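# Slide a bead onto the cord past its tips

## Task

Get one bead, any of them, threaded onto the cord so that it sits well away from both plastic ends of the cord.

## Robot and tools

Robot: two arms, left_arm and right_arm, each with six revolute joints and a parallel two-finger gripper. left_arm stands on the +y side. Calibrated bases in the scene frame: left_arm at (-0.004, +0.381, 0) m, quat_wxyz (+1.000, 0, 0, +0.028); right_arm at (+0.038, -0.323, 0) m, quat_wxyz (+1.000, 0, 0, +0.014). Both have +z up.

Frames: the scene frame has its origin at table-top height halfway between the nominal bases, +x pointing out over the table, +z up. Hand positions, orientations and velocities reported for an arm, plus that arm's wrist camera pose, are in that arm's own base frame. Fixed cameras and the table use the scene frame. end_effector_position (metres) is the point between the finger pads, roughly 1 cm short of the fingertips. The fingers point along the gripper's +z and close along its y. Reported hand poses can be wrong by a few cm, more when the arm is stretched far.

Row layout (used by every moving tool): a flat list of 14 numbers. The first 7 belong to left_arm and the last 7 to right_arm, and both blocks are always sent even when only one arm should move. Within each block the order is: shoulder (joint2), elbow (joint3), waist (joint1), wrist pitch (joint4), wrist yaw (joint5), wrist roll (joint6), then gripper opening. The joint numbers are absolute target angles in radians, not offsets. Stated ranges: waist -2.618 to 3.054, shoulder 0.000 to 3.142, elbow 0.000 to 3.142, wrist pitch -1.571 to 1.571, wrist yaw -1.571 to 1.571, wrist roll -2.094 to 2.094. The true ends may differ by up to 0.059 rad. A call is rejected when a target goes more than 0.059 past a stated end and is further out than the joint currently is. Opening runs from -1 (shut) to +1 (wide open, 0.094 m pad gap). To hold an arm or gripper still, repeat its current Joint targets and its current opening; writing 0 for an opening actually commands half-closed.

execute_actions(actions, cameras): actions is a list of actions; each action is a table of up to 15 rows, and each row lasts one 1/30 s step. A table shorter than 15 rows repeats its final row until the 15 steps are done. Each action is 0.5 s. Each step, a joint's target is clamped to stay near its measured angle (waist 0.202, shoulder 0.258, elbow 0.3, wrist pitch 0.573, yaw and roll 0.522 rad), and if a gripper would be sent more than 200 mm away its arm's targets are scaled back, so large jumps take several actions. An empty list returns the full state. cameras picks images: omitted, null or ["all"] gives all, [] gives none.

move(target, speed, blend, opening_speed, blocking, cameras): target is one 14-number row or a list of up to 15 rows, all absolute joint angles as above. All joints travel together along interpolated paths; grippers trace curves and nothing avoids obstacles or the other arm. speed is the top rate in rad/s of the joint with furthest to go, 0.01 to 2, default 0.5, one value or one per target. blend (rad) rounds corners at intermediate targets; 0 stops at each. opening_speed (per second on the -1..+1 scale, at least 0.2) ramps the fingers; use a low value when closing on something fragile. Finger values for later targets are applied only after everything halts there. blocking=false returns after about 0.5 s while motion continues; a fresh move then takes over from the current point. The result adds a move: line, e.g. done, off_target (resting with some joint over 0.035 rad off), moving, held, fault, plus limits=held and the worst joint per arm.

wait(seconds 0 to 10): lets time pass with commands held. stop: brakes a running move. zoom_image(camera, region [x0,y0,x1,y1] in pixels, at most 504x504) enlarges part of that camera's latest image. read_manual only returns licence text. finished_scene(scene) ends the scene irreversibly; the bead must stay threaded with the robot let go.

Results: Joint positions and Joint velocities give, per arm, the six joints in row order then the pad gap (m). Joint targets are where joints are currently driven. grip_measured is the opening on the command scale; it reads slightly wide when empty and narrower than a held part under squeeze, and it tracks commands with no sign of contact, so close about 0.05 (0.11 for small round parts) below the touch reading to grip firmly. grip_effort_nm is gripper motor effort, negative when closing, with offset. Joint torques follow joint order; joints 1-3 wrap at ±28 N m. Lines such as joint sent to its limit, joint command not followed (clearance check altered targets), MOTOR HOT (75 °C) and OVER-TEMPERATURE FAULT (90 °C, arm folds and idles) matter. Avoid holding loads or straining against unreachable poses for long.

Cameras: cam_head_left, cam_head_right, cam_high, cam_low (fixed, scene frame) and cam_left_wrist, cam_right_wrist (on the hands), all 896x504.

Avoid: knocking or letting anything fall off the table, releasing a part while it moves, fast impacts, hard pressing, collisions between the arms, and any fault stop. Loose objects may get nudged occasionally; recheck with cameras.

Each tool is called after ">>>" by a JSON object that holds its "method" and its "body", one argument or row to a line.

## Session

>>> {"method": "execute_actions", "body": {
  "actions": []
}}

Scene clock: 0.00 s.
left_arm: end_effector_position=(+0.4091, +0.0630, +0.1692) grip_measured=+1.000 grip_effort_nm=n/a end_effector_quat_wxyz=(+0.165, -0.171, +0.968, +0.075) | right_arm: end_effector_position=(+0.1553, -0.1867, +0.2084) grip_measured=+1.000 grip_effort_nm=n/a end_effector_quat_wxyz=(+0.142, -0.413, +0.898, -0.060)
Joint names: [shoulder, elbow, waist, wrist pitch, wrist yaw, wrist roll]
Joint positions: left_arm=[1.82 1.691 0.073 -1.123 -0.18 -0.247 0.094] | right_arm=[1.35 1.397 -1.084 -1.478 -0.278 -1.926 0.094]
Joint velocities: within noise
Joint torques (N m): no reading
Heat: left arm: 30 °C; right arm: 27 °C.
Joint targets: left_arm=[1.806 1.704 0.073 -1.117 -0.185 -0.248] | right_arm=[1.342 1.407 -1.084 -1.485 -0.291 -1.924]
Tool commands: left_gripper/opening=+1.0 right_gripper/opening=+1.0

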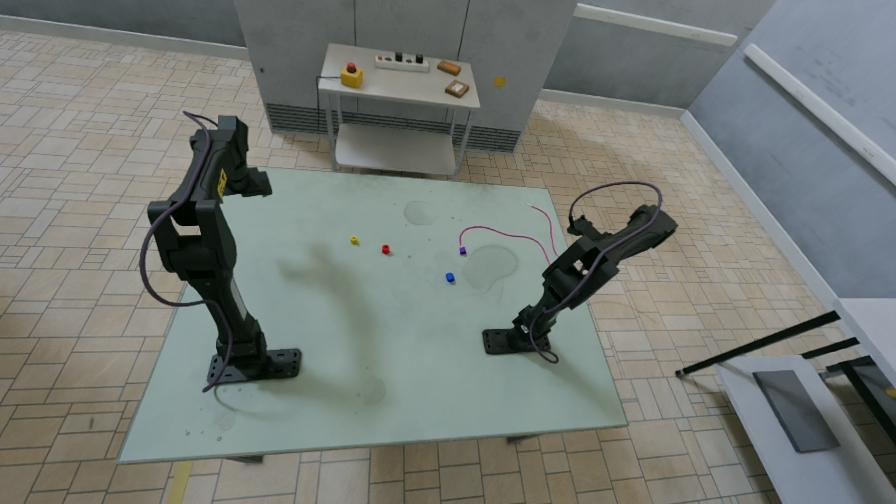

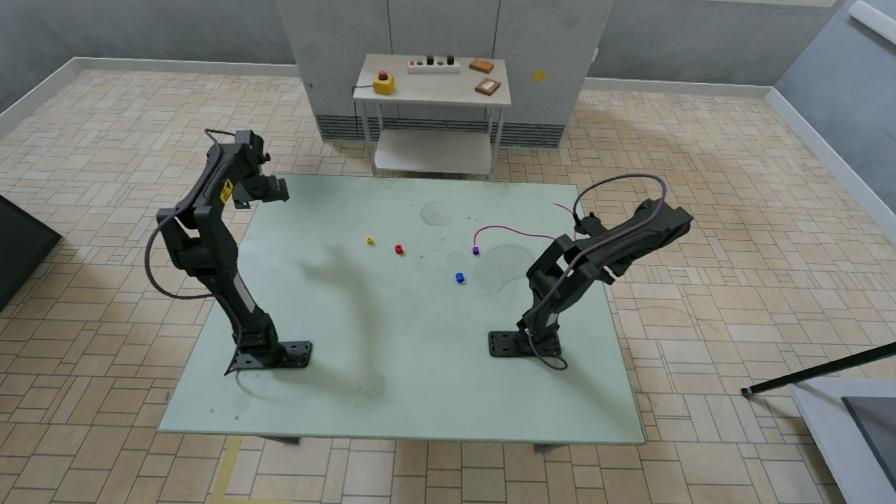

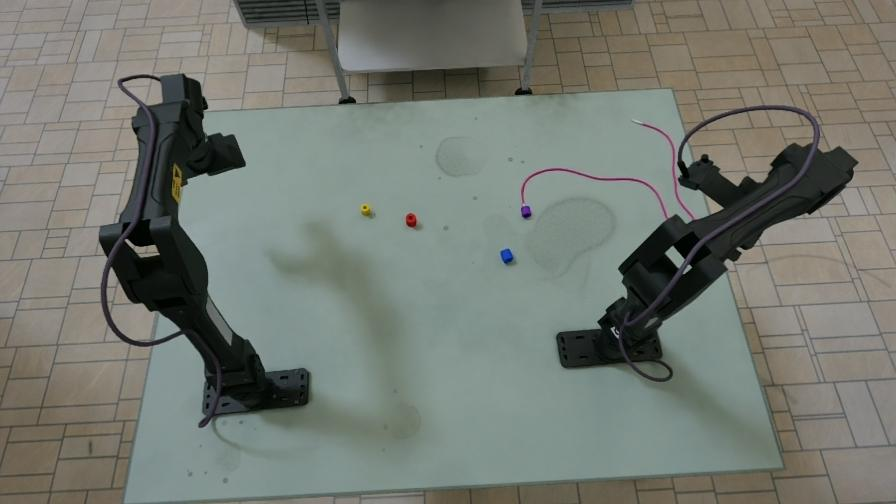

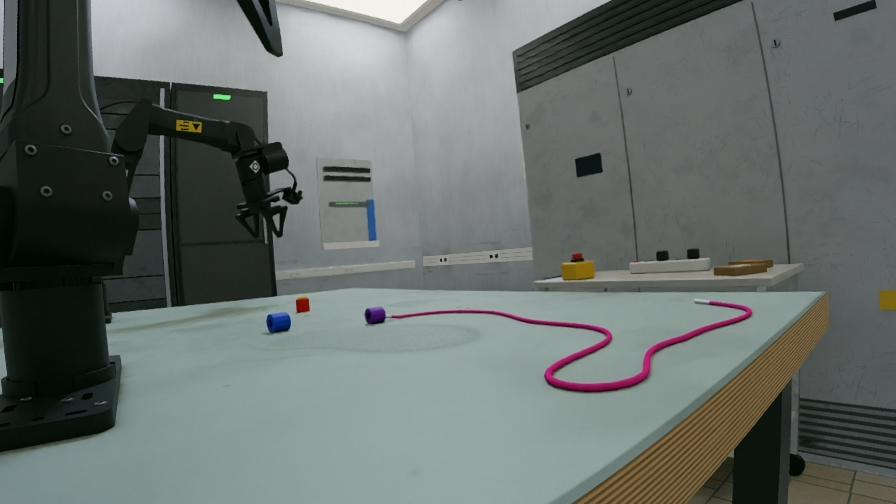

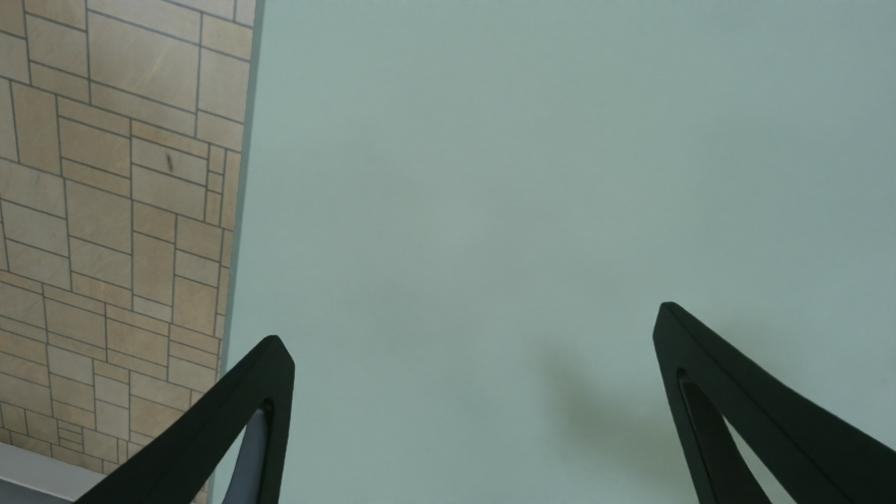

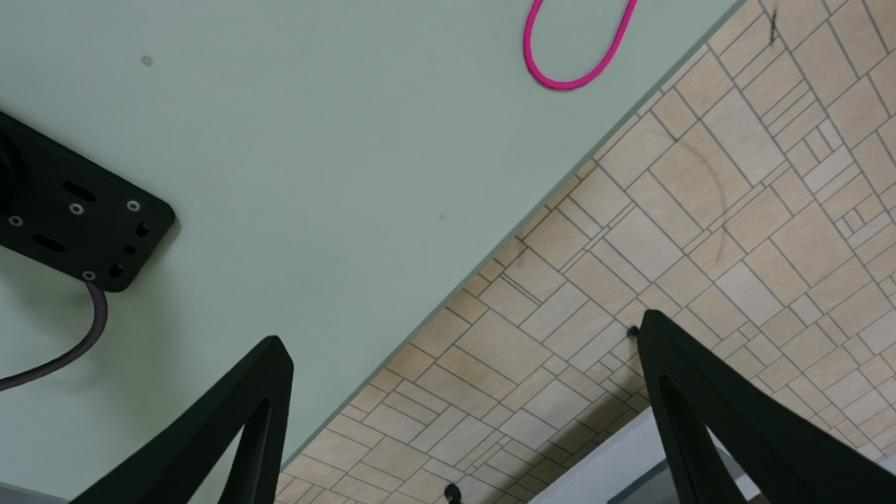

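>>> {"method": "zoom_image", "body": {
  "camera": "cam_high",
  "region": [470, 90, 720, 290]
}}

>>> {"method": "zoom_image", "body": {
  "camera": "cam_low",
  "region": [250, 280, 450, 350]
}}

>>> {"method": "zoom_image", "body": {
  "camera": "cam_head_right",
  "region": [350, 190, 600, 300]
}}

Scaled by 2.016 from the camera's 896x504 image, which has a finer 1280x720 frame.

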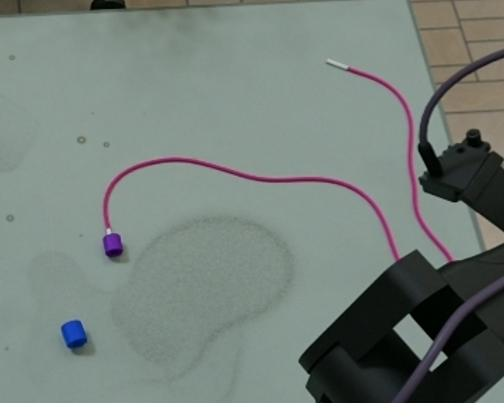

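Scaled by 2.520 from the camera's 896x504 image, which has a finer 1280x720 frame.

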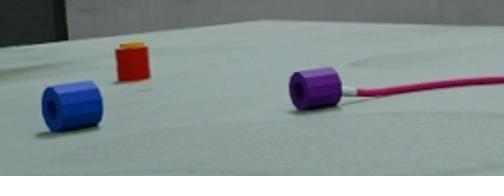

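Scaled by 2.016 from the camera's 896x504 image, which has a finer 1280x720 frame.

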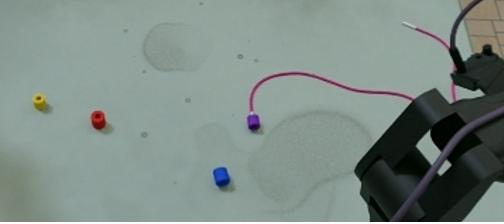

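>>> {"method": "move", "body": {
  "target": [1.806, 1.704, 0.073, -1.117, -0.185, -0.248, 1.0, 1.698, 1.331, 0.670, -1.203, 0.0, 0.67, 1.0],
  "speed": 0.8
}}

Scene clock: 509.53 s.
left_arm: end_effector_position=(+0.4091, +0.0630, +0.1692) grip_measured=+1.000 grip_effort_nm=0.007 end_effector_quat_wxyz=(+0.165, -0.171, +0.968, +0.075) | right_arm: end_effector_position=(+0.2357, +0.1915, +0.1083) grip_measured=+1.000 grip_effort_nm=-0.027 end_effector_quat_wxyz=(-0.001, -0.003, +1.000, +0.009)
Joint positions: left_arm=[1.82 1.691 0.073 -1.123 -0.18 -0.247 0.094] | right_arm=[1.686 1.349 0.67 -1.224 -0.015 0.664 0.094]
Joint torques (N m): left_arm=[-9.73 6.67 -0.02 0.83 -0.13 -0.02] | right_arm=[-6.2 4.63 0.05 0.25 0.13 0.07]
Joint targets: left_arm=[1.806 1.704 0.073 -1.117 -0.185 -0.248] | right_arm=[1.698 1.331 0.670 -1.203 0.000 0.670]
move: done
camera_calibration:
cam_right_wrist: T_world_to_cam=[[-0.0950842, -0.995303, -0.0181677, 0.21685], [-0.732256, 0.0575679, 0.678592, 0.113243], [-0.674359, 0.0778268, -0.734291, 0.339486], [0, 0, 0, 1]]

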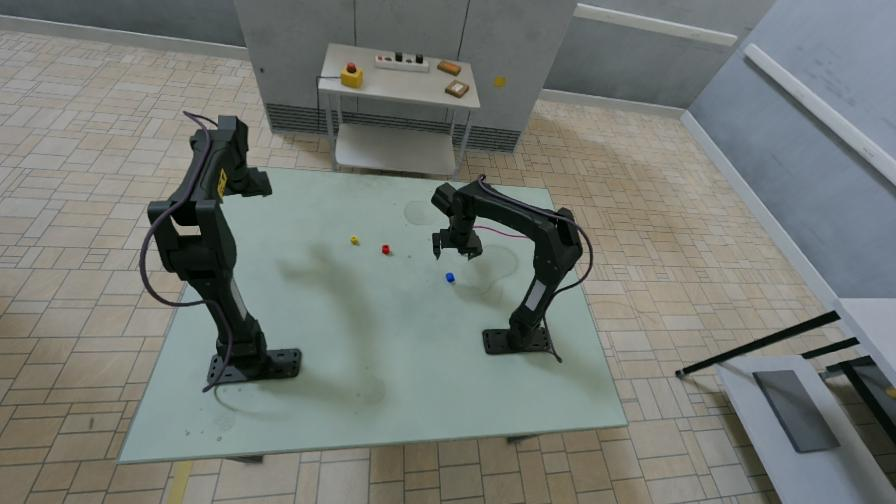

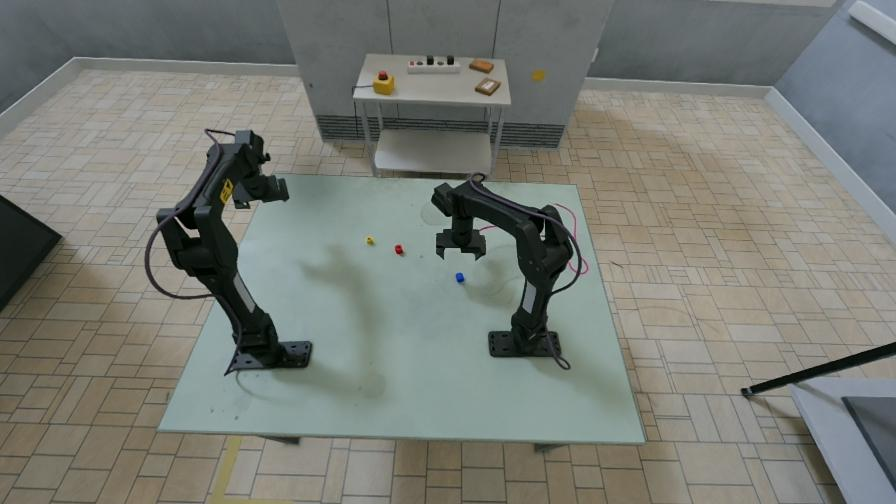

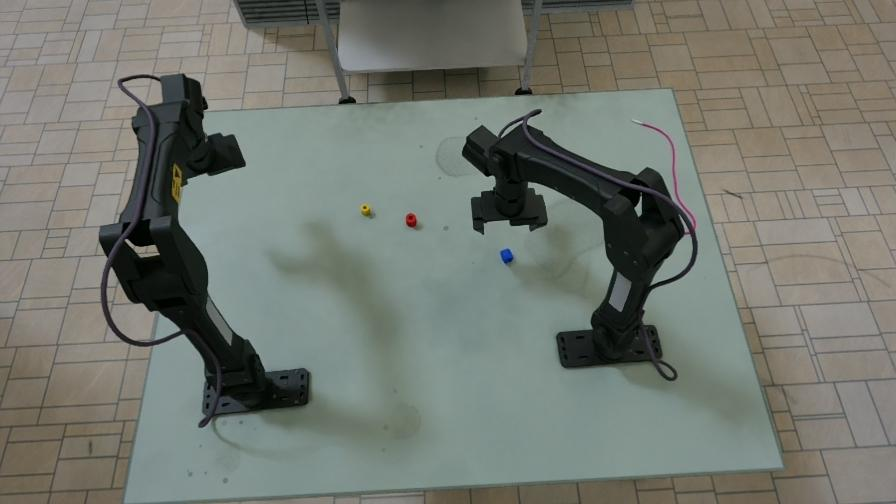

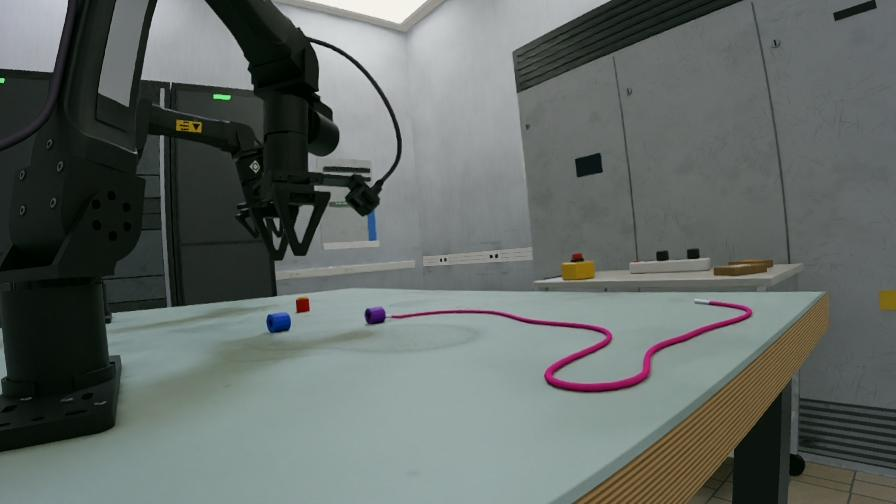

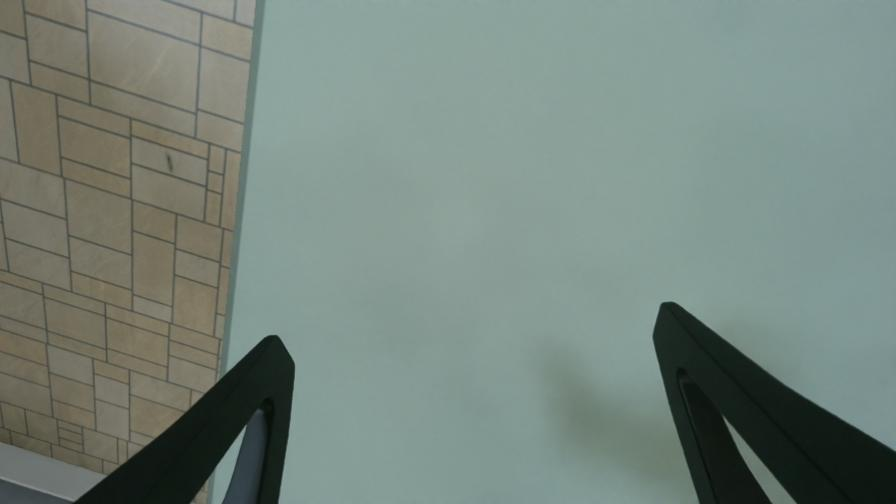

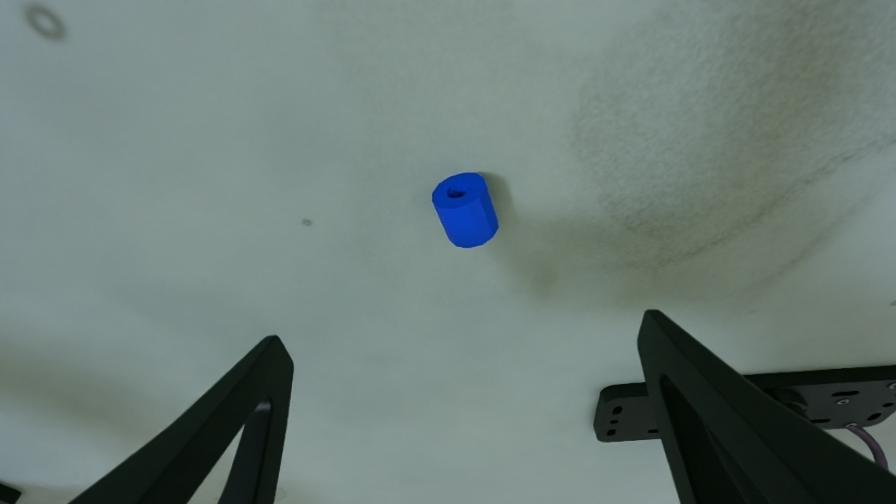

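>>> {"method": "zoom_image", "body": {
  "camera": "cam_right_wrist",
  "region": [410, 150, 530, 270]
}}

Scaled by 4.200 from the camera's 896x504 image, which has a finer 1280x720 frame.

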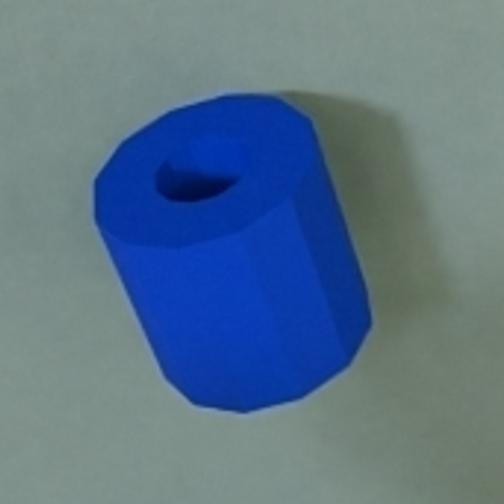

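>>> {"method": "move", "body": {
  "target": [1.806, 1.704, 0.073, -1.117, -0.185, -0.248, 1.0, 1.975, 1.790, -0.2725, -0.862, 0.0, 0.0, 1.0],
  "speed": 0.8,
  "cameras": ["cam_right_wrist","cam_high"]
}}

Scene clock: 580.83 s.
left_arm: end_effector_position=(+0.4091, +0.0630, +0.1692) grip_measured=+1.000 grip_effort_nm=-0.002 end_effector_quat_wxyz=(+0.165, -0.171, +0.968, +0.075) | right_arm: end_effector_position=(+0.4663, -0.1322, +0.1505) grip_measured=+1.000 grip_effort_nm=-0.027 end_effector_quat_wxyz=(+0.233, +0.138, +0.962, -0.032)
Joint positions: left_arm=[1.82 1.691 0.073 -1.123 -0.18 -0.247 0.094] | right_arm=[1.956 1.748 -0.279 -0.888 -0.001 0.006 0.094]
Joint torques (N m): left_arm=[-9.72 6.65 -0.03 0.83 -0.14 -0.02] | right_arm=[-8.95 10.09 0.51 1.16 -0.01 -0.02]
Joint targets: left_arm=[1.806 1.704 0.073 -1.117 -0.185 -0.248] | right_arm=[1.975 1.790 -0.273 -0.862 0.000 0.000]
move: off_target (right_arm); right_arm: the elbow is farthest, 0.042 rad from its target
camera_calibration:
cam_right_wrist: T_world_to_cam=[[-0.364532, -0.929886, -0.0492713, 0.056354], [-0.902043, 0.339492, 0.266578, 0.450568], [-0.23116, 0.141621, -0.962553, 0.387288], [0, 0, 0, 1]]
Images, in order: cam_high, cam_right_wrist.

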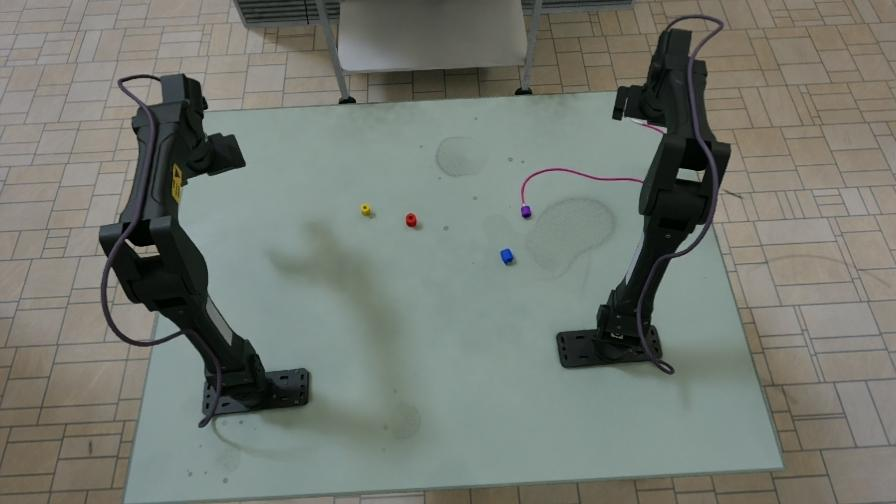

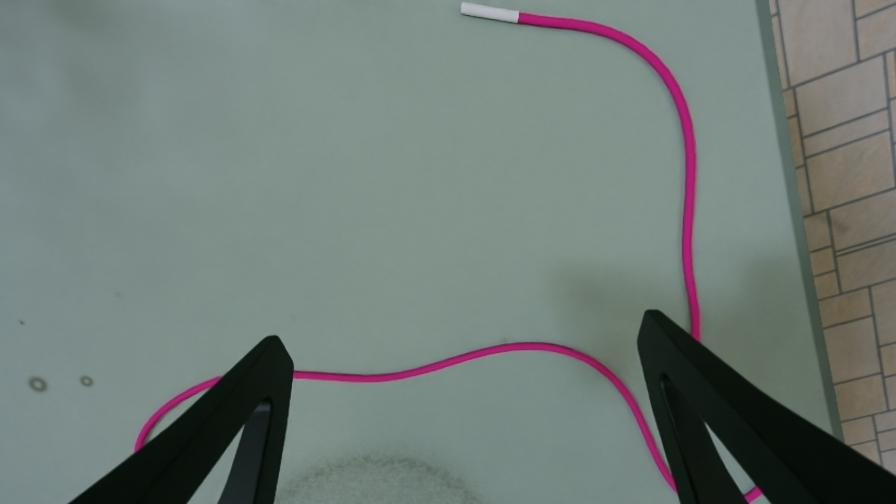

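>>> {"method": "zoom_image", "body": {
  "camera": "cam_right_wrist",
  "region": [440, 0, 600, 90]
}}

Scaled by 3.150 from the camera's 896x504 image, which has a finer 1280x720 frame.

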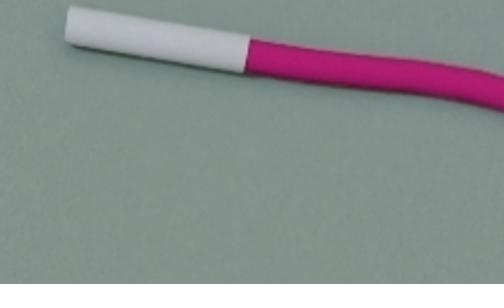

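>>> {"method": "move", "body": {
  "target": [1.806, 1.704, 0.073, -1.117, -0.185, -0.248, 1.0, 2.382, 2.155, -0.536, -1.170, 0.0, -0.27, -0.4],
  "speed": 0.8,
  "cameras": ["cam_right_wrist","cam_high","cam_low"]
}}

Scene clock: 679.13 s.
left_arm: end_effector_position=(+0.4091, +0.0630, +0.1692) grip_measured=+1.000 grip_effort_nm=0.007 end_effector_quat_wxyz=(+0.165, -0.171, +0.968, +0.075) | right_arm: end_effector_position=(+0.4292, -0.2577, +0.0527) grip_measured=-0.397 grip_effort_nm=-0.183 end_effector_quat_wxyz=(+0.072, +0.138, +0.987, -0.031)
Joint positions: left_arm=[1.82 1.691 0.073 -1.123 -0.18 -0.247 0.094] | right_arm=[2.372 2.115 -0.542 -1.156 0.001 -0.265 0.028]
Joint torques (N m): left_arm=[-9.74 6.64 -0.03 0.83 -0.14 -0.01] | right_arm=[-12.46 9.39 0.53 0.19 -0.03 -0.01]
Joint targets: left_arm=[1.806 1.704 0.073 -1.117 -0.185 -0.248] | right_arm=[2.382 2.155 -0.536 -1.170 0.000 -0.270]
move: off_target (right_arm); right_arm: the elbow is farthest, 0.040 rad from its target
camera_calibration:
cam_right_wrist: T_world_to_cam=[[-0.371302, -0.928121, 0.0269594, -0.0792976], [-0.767247, 0.323037, 0.554058, 0.408523], [-0.522941, 0.185038, -0.832042, 0.431882], [0, 0, 0, 1]]
Images, in order: cam_high, cam_low, cam_right_wrist.

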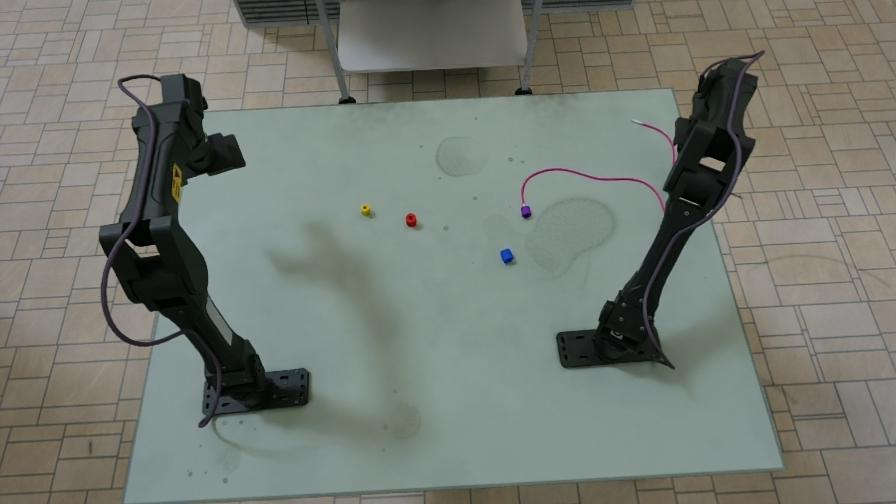

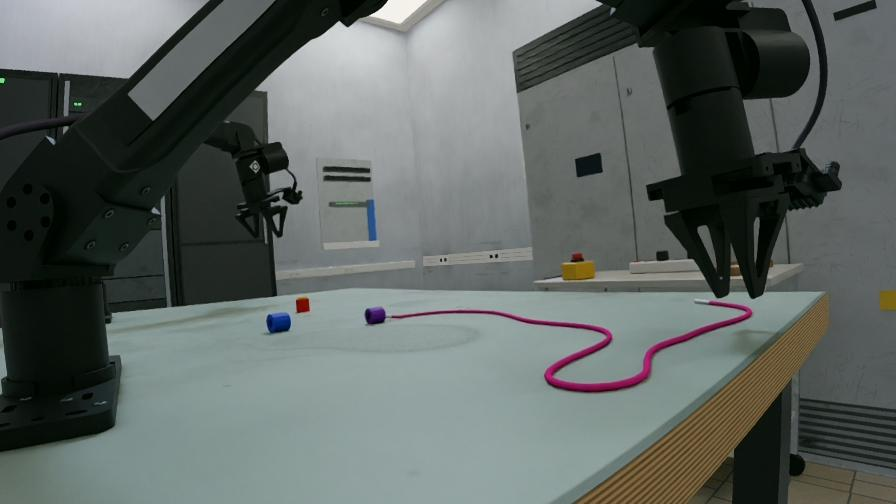

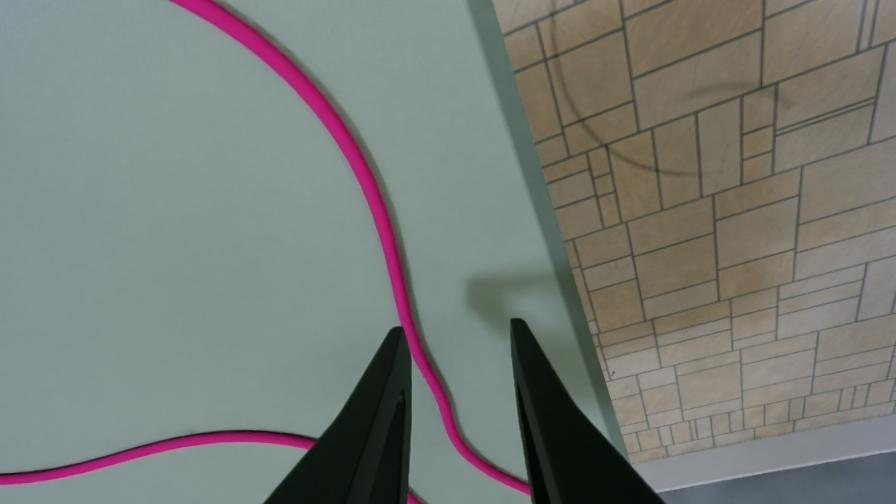

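>>> {"method": "move", "body": {
  "target": [1.806, 1.704, 0.073, -1.117, -0.185, -0.248, 1.0, 2.333, 1.905, -0.490, -0.965, 0.0, -0.395, -0.4],
  "speed": 0.4,
  "cameras": ["cam_right_wrist","cam_low"]
}}

Scene clock: 747.77 s.
left_arm: end_effector_position=(+0.4091, +0.0630, +0.1692) grip_measured=+1.000 grip_effort_nm=0.007 end_effector_quat_wxyz=(+0.165, -0.171, +0.968, +0.075) | right_arm: end_effector_position=(+0.4324, -0.2407, +0.0276) grip_measured=-0.397 grip_effort_nm=-0.159 end_effector_quat_wxyz=(+0.077, +0.058, +0.994, -0.042)
Joint positions: left_arm=[1.82 1.691 0.073 -1.123 -0.18 -0.247 0.094] | right_arm=[2.333 1.943 -0.507 -1.006 0.008 -0.391 0.028]
Joint torques (N m): left_arm=[-9.73 6.65 -0.03 0.83 -0.14 -0.02] | right_arm=[-12.78 3.43 1.51 0.75 -0.09 -0.05]
Joint targets: left_arm=[1.806 1.704 0.073 -1.117 -0.185 -0.248] | right_arm=[2.333 1.905 -0.490 -0.965 0.000 -0.395]
move: off_target (right_arm); right_arm: the wrist pitch is farthest, 0.041 rad from its target
camera_calibration:
cam_right_wrist: T_world_to_cam=[[-0.220318, -0.973718, 0.0577391, -0.13882], [-0.81064, 0.215699, 0.544368, 0.412546], [-0.542515, 0.0731285, -0.836857, 0.391117], [0, 0, 0, 1]]
Images, in order: cam_low, cam_right_wrist.

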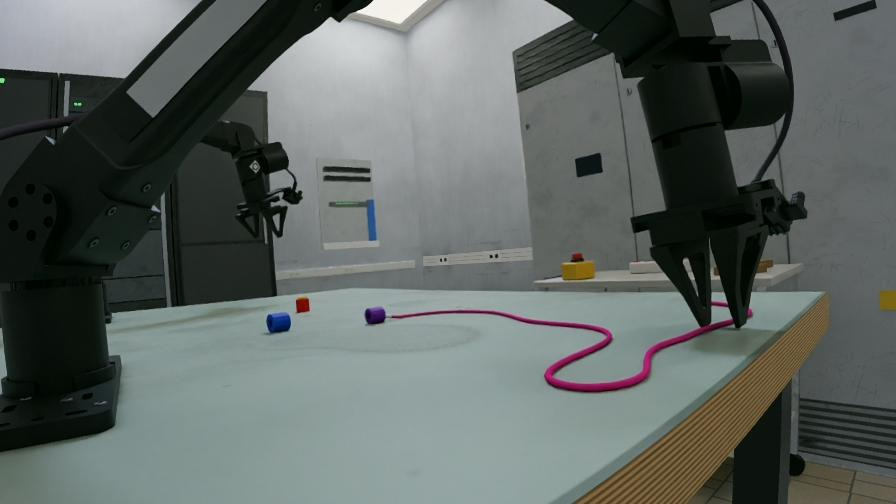

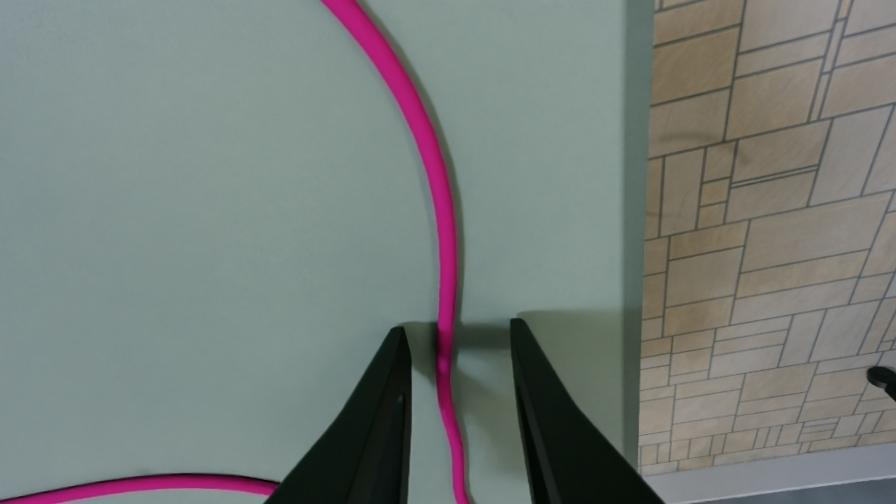

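>>> {"method": "move", "body": {
  "target": [1.806, 1.704, 0.073, -1.117, -0.185, -0.248, 1.0, 2.350, 1.868, -0.496, -0.918, 0.0, -0.395, -0.4],
  "speed": 0.2,
  "cameras": ["cam_right_wrist","cam_low"]
}}

Scene clock: 758.40 s.
left_arm: end_effector_position=(+0.4091, +0.0630, +0.1692) grip_measured=+1.000 grip_effort_nm=0.012 end_effector_quat_wxyz=(+0.165, -0.171, +0.968, +0.075) | right_arm: end_effector_position=(+0.4322, -0.2406, +0.0270) grip_measured=-0.398 grip_effort_nm=-0.154 end_effector_quat_wxyz=(+0.083, +0.057, +0.994, -0.044)
Joint positions: left_arm=[1.82 1.691 0.073 -1.123 -0.18 -0.247 0.094] | right_arm=[2.319 1.915 -0.507 -0.979 0.008 -0.393 0.028]
Joint torques (N m): left_arm=[-9.73 6.64 -0.02 0.82 -0.14 -0.02] | right_arm=[-10.37 2.73 1.01 0.99 -0.09 -0.02]
Joint targets: left_arm=[1.806 1.704 0.073 -1.117 -0.185 -0.248] | right_arm=[2.350 1.868 -0.496 -0.918 0.000 -0.395]
move: off_target (right_arm); right_arm: the wrist pitch is farthest, 0.061 rad from its target
camera_calibration:
cam_right_wrist: T_world_to_cam=[[-0.219484, -0.973681, 0.0614254, -0.139174], [-0.816643, 0.217802, 0.534468, 0.416048], [-0.53378, 0.0671443, -0.842954, 0.385465], [0, 0, 0, 1]]
Images, in order: cam_low, cam_right_wrist.

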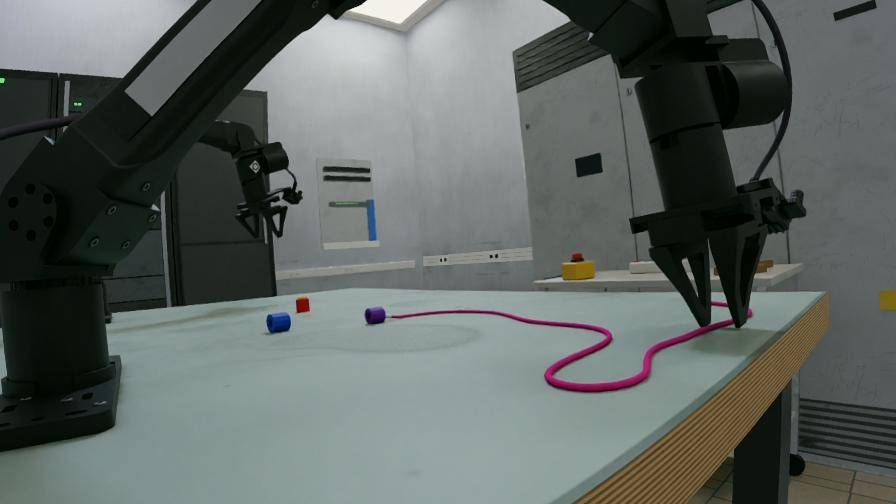

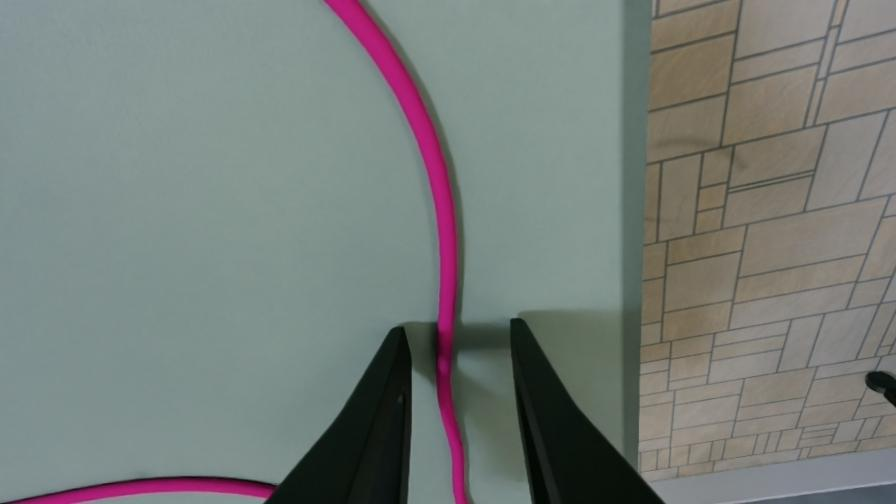

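>>> {"method": "move", "body": {
  "target": [1.806, 1.704, 0.073, -1.117, -0.185, -0.248, 1.0, 2.319, 1.895, -0.507, -0.960, 0.0, -0.395, -1.0],
  "speed": 0.2,
  "opening_speed": 0.5,
  "cameras": ["cam_right_wrist","cam_low"]
}}

Scene clock: 770.37 s.
left_arm: end_effector_position=(+0.4091, +0.0630, +0.1692) grip_measured=+1.000 grip_effort_nm=0.002 end_effector_quat_wxyz=(+0.165, -0.171, +0.968, +0.075) | right_arm: end_effector_position=(+0.4323, -0.2327, +0.0269) grip_measured=-0.953 grip_effort_nm=-0.999 end_effector_quat_wxyz=(+0.083, +0.054, +0.995, -0.027)
Joint positions: left_arm=[1.82 1.691 0.073 -1.123 -0.18 -0.247 0.094] | right_arm=[2.318 1.915 -0.504 -0.995 -0.024 -0.393 0.002]
Joint torques (N m): left_arm=[-9.74 6.65 -0.03 0.83 -0.14 -0.02] | right_arm=[-12.63 4.75 -0.18 0.71 0.19 0.01]
Heat: left arm: 32 °C; right arm: 32 °C.
Joint targets: left_arm=[1.806 1.704 0.073 -1.117 -0.185 -0.248] | right_arm=[2.319 1.895 -0.507 -0.960 0.000 -0.395]
move: done
camera_calibration:
cam_right_wrist: T_world_to_cam=[[-0.211018, -0.977104, 0.0271815, -0.134927], [-0.819822, 0.192058, 0.53945, 0.409736], [-0.532319, 0.0915498, -0.841579, 0.389921], [0, 0, 0, 1]]
Images, in order: cam_low, cam_right_wrist.

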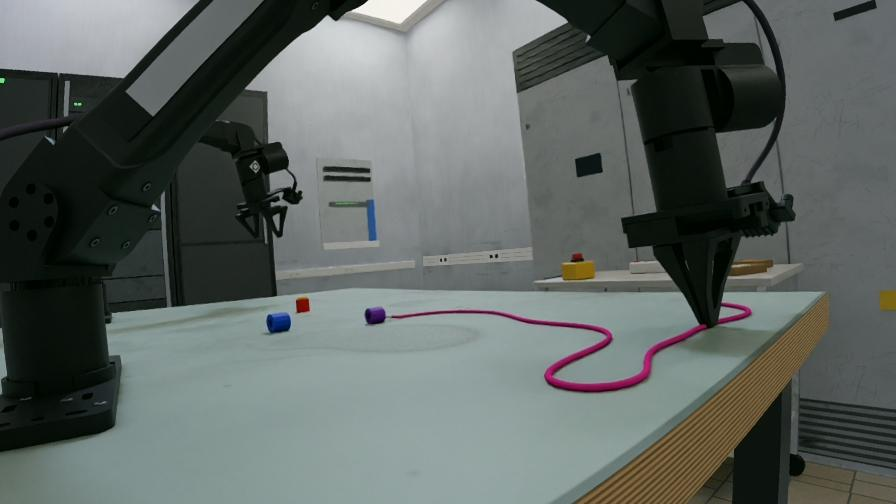

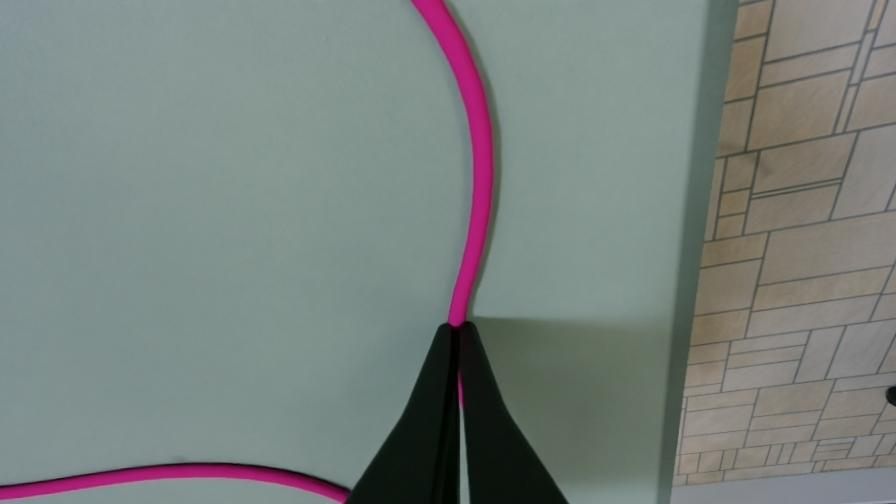

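>>> {"method": "move", "body": {
  "target": [1.806, 1.704, 0.073, -1.117, -0.185, -0.248, 1.0, 1.839, 1.840, -0.504, -1.2225, 0.0, -0.395, -1.0],
  "speed": 0.4
}}

Scene clock: 818.40 s.
left_arm: end_effector_position=(+0.4091, +0.0630, +0.1692) grip_measured=+1.000 grip_effort_nm=-0.002 end_effector_quat_wxyz=(+0.165, -0.171, +0.968, +0.075) | right_arm: end_effector_position=(+0.3759, -0.2051, +0.1975) grip_measured=-0.959 grip_effort_nm=-1.057 end_effector_quat_wxyz=(+0.161, +0.054, +0.983, -0.074)
Joint positions: left_arm=[1.82 1.691 0.073 -1.123 -0.18 -0.247 0.094] | right_arm=[1.864 1.86 -0.504 -1.21 -0.006 -0.393 0.002]
Joint torques (N m): left_arm=[-9.73 6.64 -0.05 0.83 -0.14 -0.02] | right_arm=[-11.21 5.03 0.06 0.61 0.06 -0.01]
Joint targets: left_arm=[1.806 1.704 0.073 -1.117 -0.185 -0.248] | right_arm=[1.839 1.840 -0.504 -1.223 0.000 -0.395]
move: done
camera_calibration:
cam_right_wrist: T_world_to_cam=[[-0.224843, -0.96976, 0.0949296, -0.131204], [-0.889564, 0.24405, 0.386156, 0.33327], [-0.397646, 0.00237837, -0.917536, 0.447083], [0, 0, 0, 1]]

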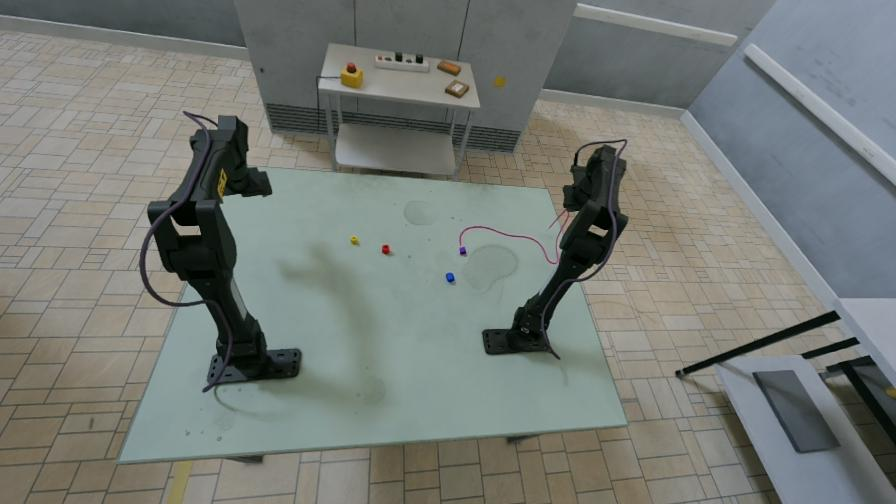

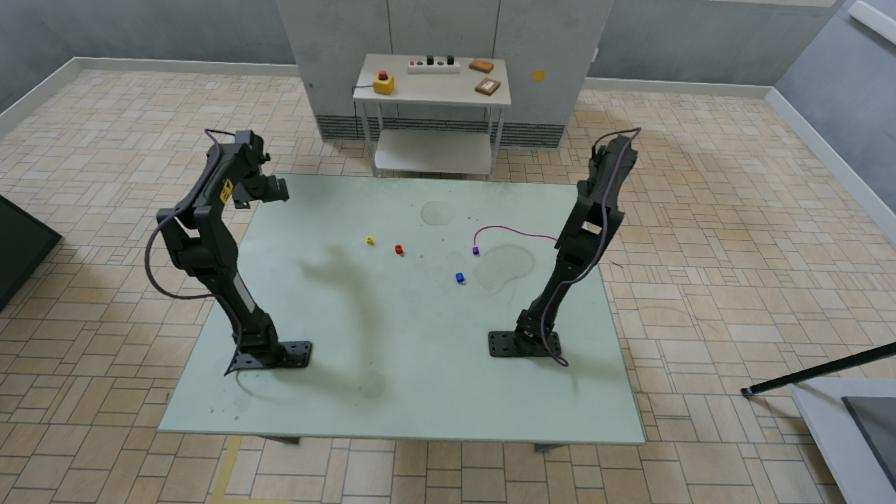

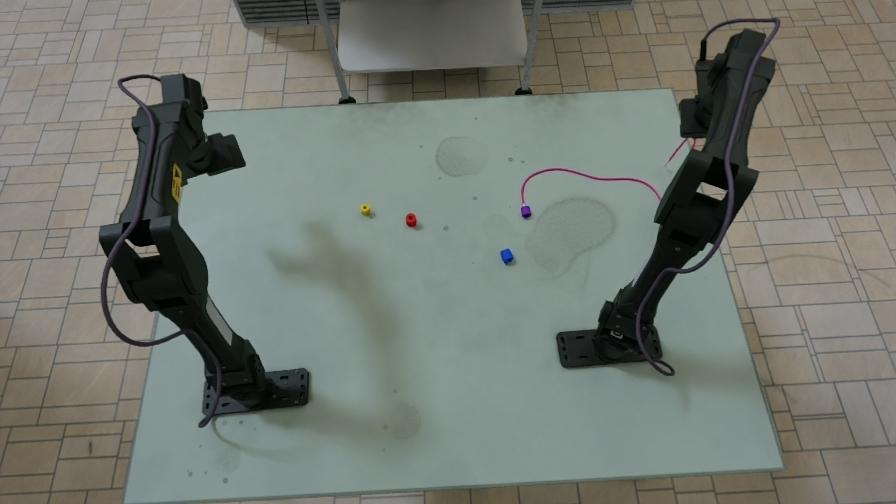

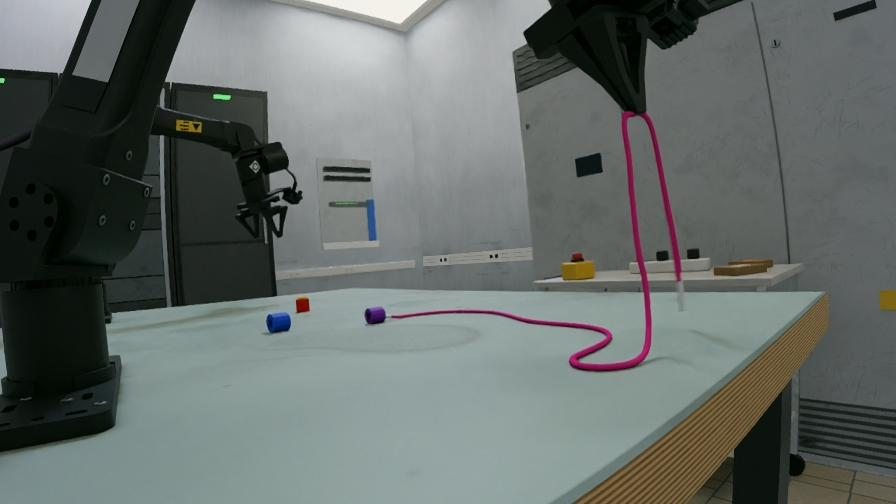

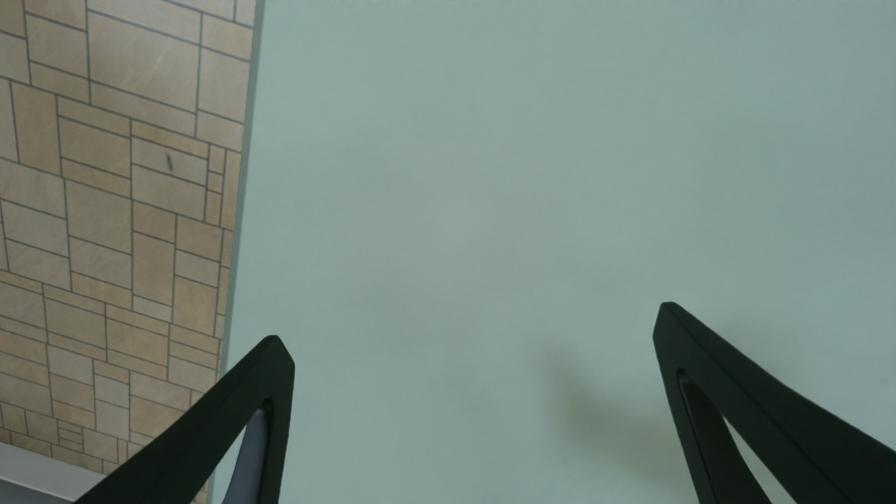

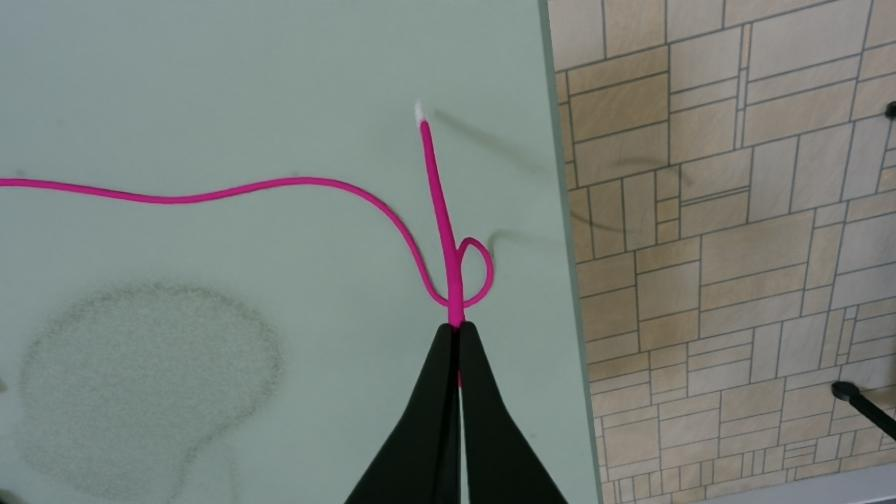

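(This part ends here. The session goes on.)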